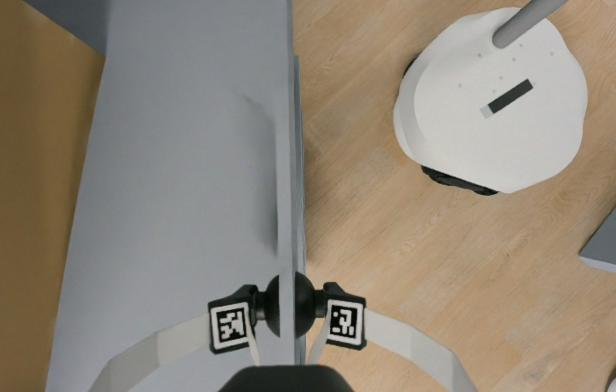

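Scene clock: 1787.83 s.
move: r1 moving
r1.base_odometry: x=-2.378 y=-0.104 heading=-2.404
r1.turned_by_wheels: +0.001
r1.turned_by_imu: +0.001
r1.base_tilt: forward=-1.6 right=+1.2
r1.lidar_m: 0.46 3.49 0.91 0.45 0.46 0.61 3.93 0.95 1.21 2.35 2.45 0.40
r1.base_status: strafe_m moving
r1.joint_positions: lift_m=+0.928 arm_m=+0.331 wrist_yaw_rad=+0.000 wrist_pitch_rad=+1.567 wrist_roll_rad=+2.219 gripper_m=-0.029
r1.joint_status: wrist_roll_rad moving
r1.measured_speeds: translate_m=-0.001 strafe_m=-0.055 rotate_rad=+0.004 lift_m=+0.000 arm_m=+0.000 wrist_yaw_rad=+0.000 wrist_pitch_rad=+0.000 wrist_roll_rad=-0.145
r1.motor_effort: lift_m=+15(15) arm_m=-4(5) wheel_0=+8(9) wheel_1=-3(7) wheel_2=+2(2)
r1.servo_current: wrist_yaw_rad=46(65) wrist_pitch_rad=46(46) wrist_roll_rad=65(91) gripper_m=72(91)
r1.contact_limits: lift_m 0.1; strafe_m 0.6
r1.hand_pose: x=+0.5030 y=-0.0874 z=+0.8181 quat_wxyz=(+0.315, +0.634, +0.314, -0.632) (m; r1's base frame)
r1.wrist_depth_mm: 176 245 245 244 1042 842 1042 / 183 244 245 244 1042 831 831 / 199 245 245 245 1042 831 831 / 215 244 246 246 1042 931 1060 / 220 246 246 245 1060 1042 1042 / 237 246 246 198 1060 1042 1060 / 245 246 246 182 1042 - 1042
r2.base_odometry: x=-3.653 y=+0.073 heading=-2.006
r2.turned_by_wheels: +0.000
r2.turned_by_imu: +0.000
r2.base_tilt: forward=-0.7 right=+0.0
r2.lidar_m: 0.40 0.38 0.93 1.68 4.78 2.33 1.49 1.35 1.37 1.06 0.94 0.82
r2.base_status: not commanded
r2.joint_positions: lift_m=+0.750 arm_m=+0.000 wrist_yaw_rad=+0.782 wrist_pitch_rad=+0.001 wrist_roll_rad=+0.000 gripper_m=-0.019
r2.joint_status: not commanded
r2.measured_speeds: translate_m=+0.000 strafe_m=+0.000 rotate_rad=+0.000 lift_m=+0.000 arm_m=+0.000 wrist_yaw_rad=+0.000 wrist_pitch_rad=+0.000 wrist_roll_rad=+0.000
r2.motor_effort: lift_m=+21(21) arm_m=-4(4) wheel_0=+10(10) wheel_1=-4(4) wheel_2=+10(11)
r2.servo_current: wrist_yaw_rad=46(65) wrist_pitch_rad=39(39) wrist_roll_rad=52(52) gripper_m=85(91)
r2.contact_limits: translate_m 0.8
r2.hand_pose: x=+0.4371 y=+0.1413 z=+0.9277 quat_wxyz=(+0.924, +0.000, +0.000, +0.381) (m; r2's base frame)
r2.wrist_depth_mm: - - - 180 - - - / - - - 181 - - - / - - - 182 - - - / - 1078 1138 182 - - - / - 1098 - - - - - / - - 186 184 175 - - / - 128 - 112 - - -
pictures: none
No camera images: "cameras" was empty.

Scene clock: 1789.70 s.
earlier move: r1 done
r1.base_odometry: x=-2.449 y=-0.026 heading=-2.404
r1.turned_by_wheels: +0.000
r1.turned_by_imu: +0.000
r1.base_tilt: forward=-1.6 right=+1.2
r1.lidar_m: 0.45 3.62 1.05 0.56 0.56 0.72 3.90 0.91 1.18 2.28 2.35 0.40
r1.base_status: done
r1.joint_positions: lift_m=+0.928 arm_m=+0.331 wrist_yaw_rad=-0.001 wrist_pitch_rad=+1.580 wrist_roll_rad=+2.102 gripper_m=-0.029
r1.joint_status: all done
r1.measured_speeds: translate_m=+0.000 strafe_m=+0.000 rotate_rad=+0.000 lift_m=+0.000 arm_m=+0.000 wrist_yaw_rad=+0.000 wrist_pitch_rad=+0.000 wrist_roll_rad=+0.000
r1.motor_effort: lift_m=+15(15) arm_m=+4(5) wheel_0=+8(20) wheel_1=+0(7) wheel_2=+0(5)
r1.servo_current: wrist_yaw_rad=59(65) wrist_pitch_rad=59(65) wrist_roll_rad=46(91) gripper_m=78(91)
r1.contact_limits: lift_m 0.1; strafe_m 0.6
r1.hand_pose: x=+0.4991 y=-0.0874 z=+0.8181 quat_wxyz=(+0.349, +0.611, +0.352, -0.617) (m; r1's base frame)
r1.wrist_depth_mm: 243 244 245 247 1060 1078 1078 / 164 243 246 246 1060 842 1078 / 179 243 244 246 946 842 866 / 186 242 245 246 1060 854 1060 / 198 242 244 245 1060 1060 1078 / 206 241 242 198 179 1060 1078 / 213 240 180 175 1060 1042 1078
r2.base_odometry: x=-3.653 y=+0.073 heading=-2.006
r2.turned_by_wheels: +0.000
r2.turned_by_imu: +0.000
r2.base_tilt: forward=-0.7 right=+0.1
r2.lidar_m: 0.42 0.41 1.05 1.64 4.77 2.31 1.49 1.34 1.36 1.08 0.95 0.88
r2.base_status: not commanded
r2.joint_positions: lift_m=+0.750 arm_m=+0.000 wrist_yaw_rad=+0.782 wrist_pitch_rad=+0.001 wrist_roll_rad=+0.000 gripper_m=-0.019
r2.joint_status: not commanded
r2.measured_speeds: translate_m=+0.000 strafe_m=+0.000 rotate_rad=+0.000 lift_m=+0.000 arm_m=+0.000 wrist_yaw_rad=+0.000 wrist_pitch_rad=+0.000 wrist_roll_rad=+0.000
r2.motor_effort: lift_m=+21(21) arm_m=-4(5) wheel_0=+10(11) wheel_1=-4(4) wheel_2=+10(11)
r2.servo_current: wrist_yaw_rad=52(65) wrist_pitch_rad=33(46) wrist_roll_rad=46(59) gripper_m=91(91)
r2.contact_limits: translate_m 0.8
r2.hand_pose: x=+0.4371 y=+0.1413 z=+0.9277 quat_wxyz=(+0.924, +0.000, +0.000, +0.381) (m; r2's base frame)
r2.wrist_depth_mm: - - - 181 - - - / - - - 181 - - - / - - - 181 - - - / - 1118 - 182 - - - / - 1160 1118 - - - - / - 1618 185 185 175 - - / - 128 - 112 - - -
wait: 1.87 of 4 s (r1 has come to rest)
pictures: r1_head_camera, r1_wrist_camera, r2_head_left_camera
Images, in order (width x height): r1_head_camera 420x560, r1_wrist_camera 616x392, r2_head_left_camera 420x672.

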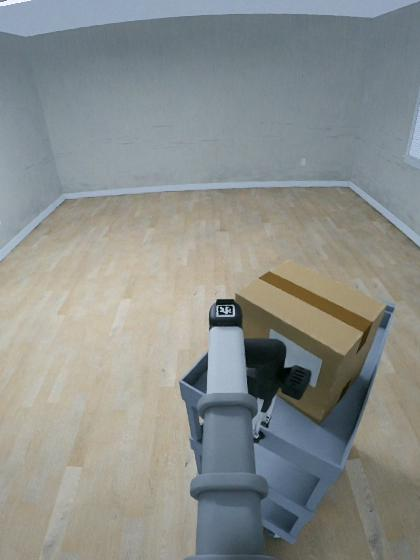

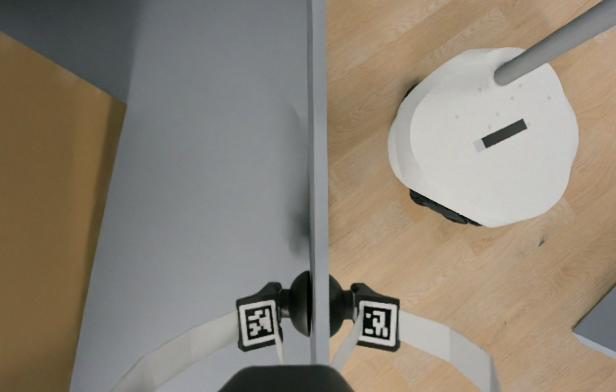

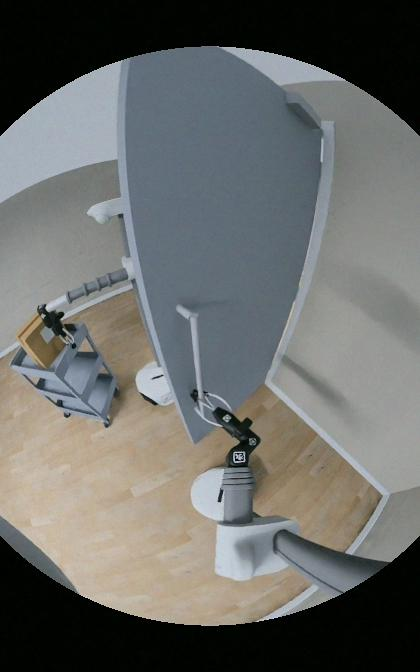

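Request:
move:
  r1: {"base": {"translate_m": -0.12}, "pace": "slow", "contact_limits": {"translate_m": 0.6}}
  blocking: false
  cameras: []

Request:
wait:
  seconds: 4
  cameras: ["r1_head_camera", "r1_wrist_camera"]

Scene clock: 1817.87 s.
move: r1 moving
r1.base_odometry: x=-2.440 y=-0.017 heading=-2.404
r1.turned_by_wheels: +0.000
r1.turned_by_imu: +0.000
r1.base_tilt: forward=-1.5 right=+1.3
r1.lidar_m: 0.46 3.61 1.02 0.55 0.58 0.70 3.90 0.89 1.19 2.27 2.34 0.42
r1.base_status: translate_m moving
r1.joint_positions: lift_m=+0.928 arm_m=+0.331 wrist_yaw_rad=-0.001 wrist_pitch_rad=+1.580 wrist_roll_rad=+2.102 gripper_m=-0.029
r1.joint_status: not commanded
r1.measured_speeds: translate_m=-0.048 strafe_m=+0.001 rotate_rad=+0.001 lift_m=+0.000 arm_m=+0.000 wrist_yaw_rad=+0.000 wrist_pitch_rad=-0.008 wrist_roll_rad=+0.000
r1.motor_effort: lift_m=+15(15) arm_m=+4(4) wheel_0=-2(6) wheel_1=-2(4) wheel_2=+6(6)
r1.servo_current: wrist_yaw_rad=59(65) wrist_pitch_rad=59(65) wrist_roll_rad=39(59) gripper_m=72(78)
r1.contact_limits: lift_m 0.1; translate_m 0.6
r1.hand_pose: x=+0.4992 y=-0.0874 z=+0.8181 quat_wxyz=(+0.349, +0.611, +0.352, -0.617) (m; r1's base frame)
r1.wrist_depth_mm: 244 245 247 248 1060 1078 1060 / 178 245 247 248 1060 842 854 / 184 244 246 247 1008 842 842 / 193 244 246 247 1060 842 1060 / 206 243 245 246 1042 1078 1060 / 208 243 245 194 183 1060 1078 / 223 242 244 176 1060 1060 1078
r2.base_odometry: x=-3.653 y=+0.073 heading=-2.006
r2.turned_by_wheels: +0.000
r2.turned_by_imu: +0.000
r2.base_tilt: forward=-0.7 right=+0.1
r2.lidar_m: 0.41 0.39 1.04 1.63 4.79 2.30 1.48 1.33 1.35 1.04 0.94 0.83
r2.base_status: not commanded
r2.joint_positions: lift_m=+0.750 arm_m=+0.000 wrist_yaw_rad=+0.782 wrist_pitch_rad=+0.001 wrist_roll_rad=+0.000 gripper_m=-0.019
r2.joint_status: not commanded
r2.measured_speeds: translate_m=+0.000 strafe_m=+0.000 rotate_rad=+0.000 lift_m=+0.000 arm_m=+0.000 wrist_yaw_rad=+0.000 wrist_pitch_rad=+0.000 wrist_roll_rad=+0.000
r2.motor_effort: lift_m=+21(21) arm_m=-4(5) wheel_0=+10(10) wheel_1=-4(4) wheel_2=+10(11)
r2.servo_current: wrist_yaw_rad=52(65) wrist_pitch_rad=39(46) wrist_roll_rad=52(52) gripper_m=91(98)
r2.contact_limits: translate_m 0.8
r2.hand_pose: x=+0.4371 y=+0.1413 z=+0.9277 quat_wxyz=(+0.924, +0.000, +0.000, +0.381) (m; r2's base frame)
r2.wrist_depth_mm: - - - 180 - - - / - - - 181 - - - / - - - 181 - - - / - 1138 - 182 - - - / - 1138 1118 - - - - / - 1618 185 185 175 - - / - 128 - 112 - - -
pictures: none
No camera images: "cameras" was empty.

Scene clock: 1819.87 s.
earlier move: r1 done
r1.base_odometry: x=-2.361 y=+0.055 heading=-2.406
r1.turned_by_wheels: -0.001
r1.turned_by_imu: -0.002
r1.base_tilt: forward=-1.5 right=+1.3
r1.lidar_m: 0.51 3.58 0.92 0.55 0.54 0.72 3.74 0.83 1.01 2.27 2.33 0.44
r1.base_status: done
r1.joint_positions: lift_m=+0.928 arm_m=+0.331 wrist_yaw_rad=+0.003 wrist_pitch_rad=+1.557 wrist_roll_rad=+2.102 gripper_m=-0.029
r1.joint_status: not commanded
r1.measured_speeds: translate_m=+0.000 strafe_m=+0.000 rotate_rad=+0.000 lift_m=+0.000 arm_m=+0.000 wrist_yaw_rad=+0.000 wrist_pitch_rad=+0.000 wrist_roll_rad=+0.000
r1.motor_effort: lift_m=+15(15) arm_m=-4(4) wheel_0=-10(13) wheel_1=-5(8) wheel_2=+2(12)
r1.servo_current: wrist_yaw_rad=52(65) wrist_pitch_rad=72(91) wrist_roll_rad=46(65) gripper_m=78(78)
r1.contact_limits: lift_m 0.1; translate_m 0.6
r1.hand_pose: x=+0.5060 y=-0.0874 z=+0.8181 quat_wxyz=(+0.354, +0.617, +0.350, -0.609) (m; r1's base frame)
r1.wrist_depth_mm: 250 248 248 1042 1042 1042 1025 / 250 249 248 1042 1042 820 820 / 210 249 248 1042 1042 820 820 / 220 249 248 1060 1060 820 820 / 221 250 249 1042 1042 1042 1042 / 238 250 196 184 1042 1042 1042 / 243 156 250 180 168 1025 1042
r2.base_odometry: x=-3.653 y=+0.073 heading=-2.006
r2.turned_by_wheels: +0.000
r2.turned_by_imu: +0.000
r2.base_tilt: forward=-0.7 right=+0.0
r2.lidar_m: 0.38 0.38 1.05 4.19 4.78 2.33 1.51 1.35 1.36 1.06 0.94 0.86
r2.base_status: not commanded
r2.joint_positions: lift_m=+0.750 arm_m=+0.000 wrist_yaw_rad=+0.782 wrist_pitch_rad=+0.001 wrist_roll_rad=+0.000 gripper_m=-0.019
r2.joint_status: not commanded
r2.measured_speeds: translate_m=+0.000 strafe_m=+0.000 rotate_rad=+0.000 lift_m=+0.000 arm_m=+0.000 wrist_yaw_rad=+0.000 wrist_pitch_rad=+0.000 wrist_roll_rad=+0.000
r2.motor_effort: lift_m=+21(21) arm_m=-4(5) wheel_0=+10(11) wheel_1=-4(4) wheel_2=+11(11)
r2.servo_current: wrist_yaw_rad=59(72) wrist_pitch_rad=39(46) wrist_roll_rad=39(59) gripper_m=91(98)
r2.contact_limits: translate_m 0.8
r2.hand_pose: x=+0.4371 y=+0.1413 z=+0.9277 quat_wxyz=(+0.924, +0.000, +0.000, +0.381) (m; r2's base frame)
r2.wrist_depth_mm: - - - 180 - - - / - - 931 181 - - - / - - 960 181 - - - / - 1138 1118 182 - - - / - 1098 - - - - - / - 1618 185 185 175 - - / - 128 - 112 - - -
wait: 2.00 of 4 s (r1 has come to rest)
pictures: r1_head_camera, r1_wrist_camera
Images, in order (width x height): r1_head_camera 420x560, r1_wrist_camera 616x392.

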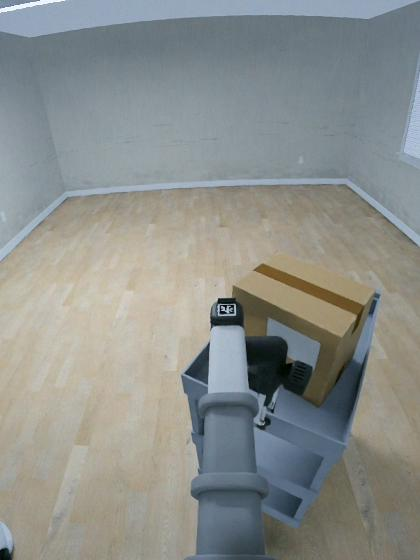

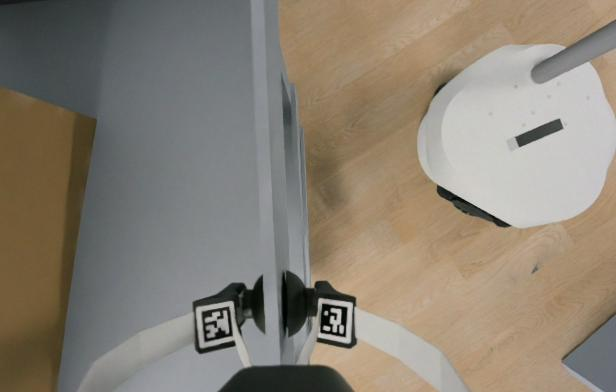

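Request:
move:
  r1: {"base": {"translate_m": -0.2}, "pace": "slow", "contact_limits": {"translate_m": 0.6}}
  blocking: false
  cameras: []

Request:
wait:
  seconds: 5
  cameras: ["r1_head_camera", "r1_wrist_camera"]

Scene clock: 1845.00 s.
move: r1 moving
r1.base_odometry: x=-2.352 y=+0.063 heading=-2.407
r1.turned_by_wheels: -0.001
r1.turned_by_imu: -0.002
r1.base_tilt: forward=-1.6 right=+1.3
r1.lidar_m: 0.50 3.64 0.93 0.52 0.55 0.71 3.76 0.80 0.99 2.24 2.35 0.45
r1.base_status: translate_m moving
r1.joint_positions: lift_m=+0.928 arm_m=+0.331 wrist_yaw_rad=+0.003 wrist_pitch_rad=+1.557 wrist_roll_rad=+2.102 gripper_m=-0.029
r1.joint_status: not commanded
r1.measured_speeds: translate_m=-0.048 strafe_m=+0.000 rotate_rad=-0.001 lift_m=+0.000 arm_m=+0.000 wrist_yaw_rad=+0.000 wrist_pitch_rad=+0.000 wrist_roll_rad=+0.000
r1.motor_effort: lift_m=+15(15) arm_m=-4(4) wheel_0=-13(13) wheel_1=-9(9) wheel_2=+7(7)
r1.servo_current: wrist_yaw_rad=46(59) wrist_pitch_rad=65(72) wrist_roll_rad=59(65) gripper_m=65(78)
r1.contact_limits: lift_m 0.1; translate_m 0.6
r1.hand_pose: x=+0.5060 y=-0.0874 z=+0.8181 quat_wxyz=(+0.354, +0.617, +0.350, -0.609) (m; r1's base frame)
r1.wrist_depth_mm: 249 248 247 1042 1042 1025 1025 / 249 249 247 1042 1042 831 820 / 216 248 248 1042 1042 820 820 / 218 249 248 1042 1042 831 820 / 224 249 248 1060 1042 1042 1025 / 239 250 192 185 1042 1042 1042 / 239 153 249 215 158 1042 1042
r2.base_odometry: x=-3.653 y=+0.073 heading=-2.006
r2.turned_by_wheels: +0.000
r2.turned_by_imu: +0.000
r2.base_tilt: forward=-0.7 right=+0.1
r2.lidar_m: 0.40 0.37 1.05 4.17 4.79 2.35 1.51 1.34 1.36 1.06 0.93 0.84
r2.base_status: not commanded
r2.joint_positions: lift_m=+0.750 arm_m=+0.000 wrist_yaw_rad=+0.782 wrist_pitch_rad=+0.001 wrist_roll_rad=+0.000 gripper_m=-0.019
r2.joint_status: not commanded
r2.measured_speeds: translate_m=+0.000 strafe_m=+0.000 rotate_rad=+0.000 lift_m=+0.000 arm_m=+0.000 wrist_yaw_rad=+0.000 wrist_pitch_rad=+0.000 wrist_roll_rad=+0.000
r2.motor_effort: lift_m=+21(21) arm_m=-4(5) wheel_0=+10(10) wheel_1=-4(4) wheel_2=+11(11)
r2.servo_current: wrist_yaw_rad=52(59) wrist_pitch_rad=39(52) wrist_roll_rad=46(52) gripper_m=91(91)
r2.contact_limits: translate_m 0.8
r2.hand_pose: x=+0.4371 y=+0.1413 z=+0.9277 quat_wxyz=(+0.924, +0.000, +0.000, +0.381) (m; r2's base frame)
r2.wrist_depth_mm: - - - 180 - - - / - - 960 181 - - - / - - 960 182 - - - / - 1118 1160 182 - - - / - 1118 - - - - - / - 1618 184 185 175 - - / - 128 - 112 - - -
pictures: none
No camera images: "cameras" was empty.

Scene clock: 1847.77 s.
earlier move: r1 done
r1.base_odometry: x=-2.213 y=+0.189 heading=-2.407
r1.turned_by_wheels: +0.000
r1.turned_by_imu: -0.002
r1.base_tilt: forward=-1.6 right=+1.3
r1.lidar_m: 0.47 3.61 0.55 0.50 0.53 0.67 3.51 0.64 0.74 1.89 2.34 0.45
r1.base_status: done
r1.joint_positions: lift_m=+0.928 arm_m=+0.331 wrist_yaw_rad=+0.003 wrist_pitch_rad=+1.563 wrist_roll_rad=+2.102 gripper_m=-0.029
r1.joint_status: not commanded
r1.measured_speeds: translate_m=+0.000 strafe_m=+0.000 rotate_rad=+0.000 lift_m=+0.000 arm_m=+0.000 wrist_yaw_rad=+0.000 wrist_pitch_rad=+0.000 wrist_roll_rad=+0.000
r1.motor_effort: lift_m=+15(15) arm_m=-4(4) wheel_0=-11(16) wheel_1=-5(9) wheel_2=-1(7)
r1.servo_current: wrist_yaw_rad=46(72) wrist_pitch_rad=46(78) wrist_roll_rad=39(72) gripper_m=72(85)
r1.contact_limits: lift_m 0.1; translate_m 0.6
r1.hand_pose: x=+0.5044 y=-0.0874 z=+0.8181 quat_wxyz=(+0.353, +0.616, +0.351, -0.611) (m; r1's base frame)
r1.wrist_depth_mm: 248 249 249 1060 1042 1042 1060 / 249 248 248 1042 1042 831 831 / 211 248 248 1060 1042 831 831 / 219 249 248 1060 1042 831 820 / 218 249 249 1060 1042 1042 1060 / 234 248 202 187 1042 1042 1060 / 239 159 249 178 1042 1042 -
r2.base_odometry: x=-3.653 y=+0.073 heading=-2.006
r2.turned_by_wheels: +0.000
r2.turned_by_imu: +0.000
r2.base_tilt: forward=-0.6 right=+0.0
r2.lidar_m: 0.37 0.38 0.94 4.17 4.79 2.34 1.50 1.34 1.37 1.07 0.95 0.84
r2.base_status: not commanded
r2.joint_positions: lift_m=+0.750 arm_m=+0.000 wrist_yaw_rad=+0.782 wrist_pitch_rad=+0.001 wrist_roll_rad=+0.000 gripper_m=-0.019
r2.joint_status: not commanded
r2.measured_speeds: translate_m=+0.000 strafe_m=+0.000 rotate_rad=+0.000 lift_m=+0.000 arm_m=+0.000 wrist_yaw_rad=+0.000 wrist_pitch_rad=+0.000 wrist_roll_rad=+0.000
r2.motor_effort: lift_m=+21(21) arm_m=-4(5) wheel_0=+10(10) wheel_1=-4(4) wheel_2=+11(11)
r2.servo_current: wrist_yaw_rad=59(65) wrist_pitch_rad=39(52) wrist_roll_rad=39(59) gripper_m=91(98)
r2.contact_limits: translate_m 0.8
r2.hand_pose: x=+0.4371 y=+0.1413 z=+0.9277 quat_wxyz=(+0.924, +0.000, +0.000, +0.381) (m; r2's base frame)
r2.wrist_depth_mm: - - - 180 - - - / - - - 181 - - - / - - - 182 - - - / - - 1042 183 - - - / - 1182 - - - - - / - - 184 185 175 - - / - 144 - 112 - - -
wait: 2.77 of 5 s (r1 has come to rest)
pictures: r1_head_camera, r1_wrist_camera
Images, in order (width x height): r1_head_camera 420x560, r1_wrist_camera 616x392.

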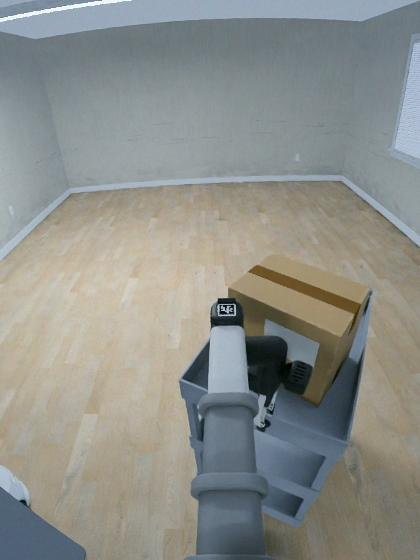

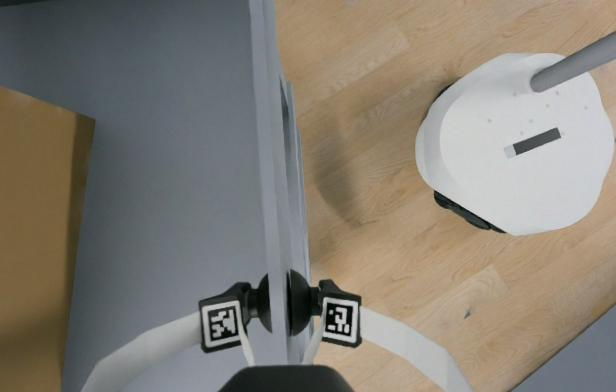

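Request:
move:
  r1: {"base": {"translate_m": -0.25}, "joints": {"wrist_roll_rad": 1.75}, "speeds": {"wrist_roll_rad": 0.15}, "pace": "slow", "contact_limits": {"translate_m": 0.6}}
  blocking: false
  cameras: []

Request:
wait:
  seconds: 5
  cameras: ["r1_head_camera", "r1_wrist_camera"]

Scene clock: 1863.13 s.
move: r1 moving
r1.base_odometry: x=-2.203 y=+0.197 heading=-2.408
r1.turned_by_wheels: -0.001
r1.turned_by_imu: -0.001
r1.base_tilt: forward=-1.5 right=+1.3
r1.lidar_m: 0.48 3.61 0.59 0.51 0.52 0.66 3.52 0.63 0.74 1.86 2.34 0.45
r1.base_status: translate_m moving
r1.joint_positions: lift_m=+0.928 arm_m=+0.331 wrist_yaw_rad=+0.003 wrist_pitch_rad=+1.563 wrist_roll_rad=+2.037 gripper_m=-0.029
r1.joint_status: wrist_roll_rad moving
r1.measured_speeds: translate_m=-0.049 strafe_m=+0.000 rotate_rad=-0.001 lift_m=+0.000 arm_m=+0.000 wrist_yaw_rad=+0.000 wrist_pitch_rad=+0.000 wrist_roll_rad=-0.147
r1.motor_effort: lift_m=+15(15) arm_m=-4(4) wheel_0=-13(13) wheel_1=-6(8) wheel_2=+6(6)
r1.servo_current: wrist_yaw_rad=33(59) wrist_pitch_rad=52(52) wrist_roll_rad=46(85) gripper_m=78(78)
r1.contact_limits: lift_m 0.1; translate_m 0.6
r1.hand_pose: x=+0.5044 y=-0.0874 z=+0.8181 quat_wxyz=(+0.373, +0.604, +0.370, -0.599) (m; r1's base frame)
r1.wrist_depth_mm: 249 248 247 1060 1042 1025 1025 / 249 247 247 1042 1042 842 820 / 210 248 247 1042 1042 831 820 / 221 248 248 1060 1042 820 820 / 223 249 248 1060 1042 1042 1042 / 239 248 196 183 1042 1042 1042 / 247 156 248 180 168 1025 1042
r2.base_odometry: x=-3.653 y=+0.073 heading=-2.006
r2.turned_by_wheels: +0.000
r2.turned_by_imu: +0.000
r2.base_tilt: forward=-0.7 right=+0.1
r2.lidar_m: 0.42 0.36 0.97 4.19 4.79 2.34 1.48 1.34 1.36 1.05 0.95 0.83
r2.base_status: not commanded
r2.joint_positions: lift_m=+0.750 arm_m=+0.000 wrist_yaw_rad=+0.782 wrist_pitch_rad=+0.001 wrist_roll_rad=+0.000 gripper_m=-0.019
r2.joint_status: not commanded
r2.measured_speeds: translate_m=+0.000 strafe_m=+0.000 rotate_rad=+0.000 lift_m=+0.000 arm_m=+0.000 wrist_yaw_rad=+0.000 wrist_pitch_rad=+0.000 wrist_roll_rad=+0.000
r2.motor_effort: lift_m=+21(21) arm_m=-4(4) wheel_0=+10(10) wheel_1=-4(4) wheel_2=+10(11)
r2.servo_current: wrist_yaw_rad=52(65) wrist_pitch_rad=39(39) wrist_roll_rad=46(52) gripper_m=91(98)
r2.contact_limits: translate_m 0.8
r2.hand_pose: x=+0.4371 y=+0.1413 z=+0.9277 quat_wxyz=(+0.924, +0.000, +0.000, +0.381) (m; r2's base frame)
r2.wrist_depth_mm: - - - 181 - - - / - - - 181 - - - / - - - 181 - - - / - - 1042 182 - - - / - 1160 - - - - - / - - 184 185 175 - - / - 144 - 112 - - -
pictures: none
No camera images: "cameras" was empty.

Scene clock: 1866.40 s.
earlier move: r1 done
r1.base_odometry: x=-2.027 y=+0.356 heading=-2.408
r1.turned_by_wheels: +0.000
r1.turned_by_imu: -0.002
r1.base_tilt: forward=-1.6 right=+1.3
r1.lidar_m: 0.49 3.62 0.53 0.47 0.49 3.38 3.27 0.54 0.45 1.00 2.36 0.47
r1.base_status: done
r1.joint_positions: lift_m=+0.928 arm_m=+0.331 wrist_yaw_rad=+0.002 wrist_pitch_rad=+1.565 wrist_roll_rad=+1.755 gripper_m=-0.029
r1.joint_status: all done
r1.measured_speeds: translate_m=+0.000 strafe_m=+0.000 rotate_rad=+0.000 lift_m=+0.000 arm_m=+0.000 wrist_yaw_rad=+0.000 wrist_pitch_rad=+0.000 wrist_roll_rad=+0.000
r1.motor_effort: lift_m=+15(15) arm_m=-4(4) wheel_0=-9(15) wheel_1=-4(8) wheel_2=-2(6)
r1.servo_current: wrist_yaw_rad=39(72) wrist_pitch_rad=52(59) wrist_roll_rad=39(91) gripper_m=72(78)
r1.contact_limits: lift_m 0.1; translate_m 0.6
r1.hand_pose: x=+0.5038 y=-0.0874 z=+0.8181 quat_wxyz=(+0.454, +0.545, +0.451, -0.542) (m; r1's base frame)
r1.wrist_depth_mm: 166 248 248 247 1060 1042 1060 / 175 248 248 248 1042 1042 1042 / 191 248 248 248 1042 842 831 / 214 248 248 247 1042 820 831 / 222 248 248 247 1060 831 820 / 245 248 183 186 1042 1042 1042 / 249 247 247 179 1042 - 1042
r2.base_odometry: x=-3.653 y=+0.073 heading=-2.006
r2.turned_by_wheels: +0.000
r2.turned_by_imu: +0.000
r2.base_tilt: forward=-0.7 right=+0.0
r2.lidar_m: 0.40 0.39 1.05 4.20 4.80 2.35 1.50 1.32 1.36 1.06 0.95 0.86
r2.base_status: not commanded
r2.joint_positions: lift_m=+0.750 arm_m=+0.000 wrist_yaw_rad=+0.782 wrist_pitch_rad=+0.001 wrist_roll_rad=+0.000 gripper_m=-0.019
r2.joint_status: not commanded
r2.measured_speeds: translate_m=+0.000 strafe_m=+0.000 rotate_rad=+0.000 lift_m=+0.000 arm_m=+0.000 wrist_yaw_rad=+0.000 wrist_pitch_rad=+0.000 wrist_roll_rad=+0.000
r2.motor_effort: lift_m=+21(21) arm_m=-4(5) wheel_0=+10(10) wheel_1=-4(4) wheel_2=+11(11)
r2.servo_current: wrist_yaw_rad=52(65) wrist_pitch_rad=39(46) wrist_roll_rad=46(65) gripper_m=85(98)
r2.contact_limits: translate_m 0.8
r2.hand_pose: x=+0.4371 y=+0.1413 z=+0.9277 quat_wxyz=(+0.924, +0.000, +0.000, +0.381) (m; r2's base frame)
r2.wrist_depth_mm: - - - 180 - - - / - - - 181 - - - / - - - 182 - - - / - - - 182 - - - / - - - - - - - / - - 186 185 175 - - / - 1863 - 112 - - -
wait: 3.27 of 5 s (r1 has come to rest)
pictures: r1_head_camera, r1_wrist_camera
Images, in order (width x height): r1_head_camera 420x560, r1_wrist_camera 616x392.

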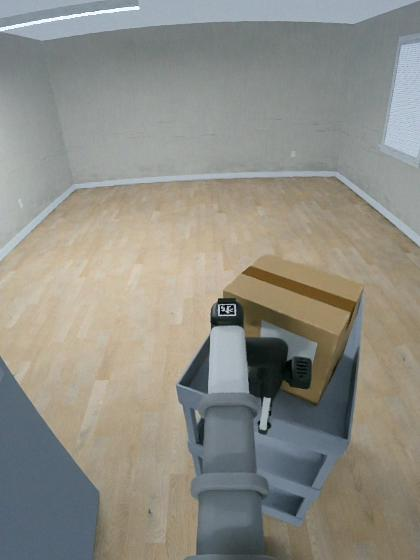

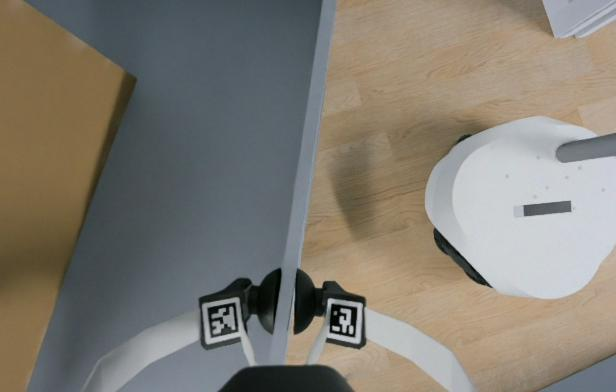

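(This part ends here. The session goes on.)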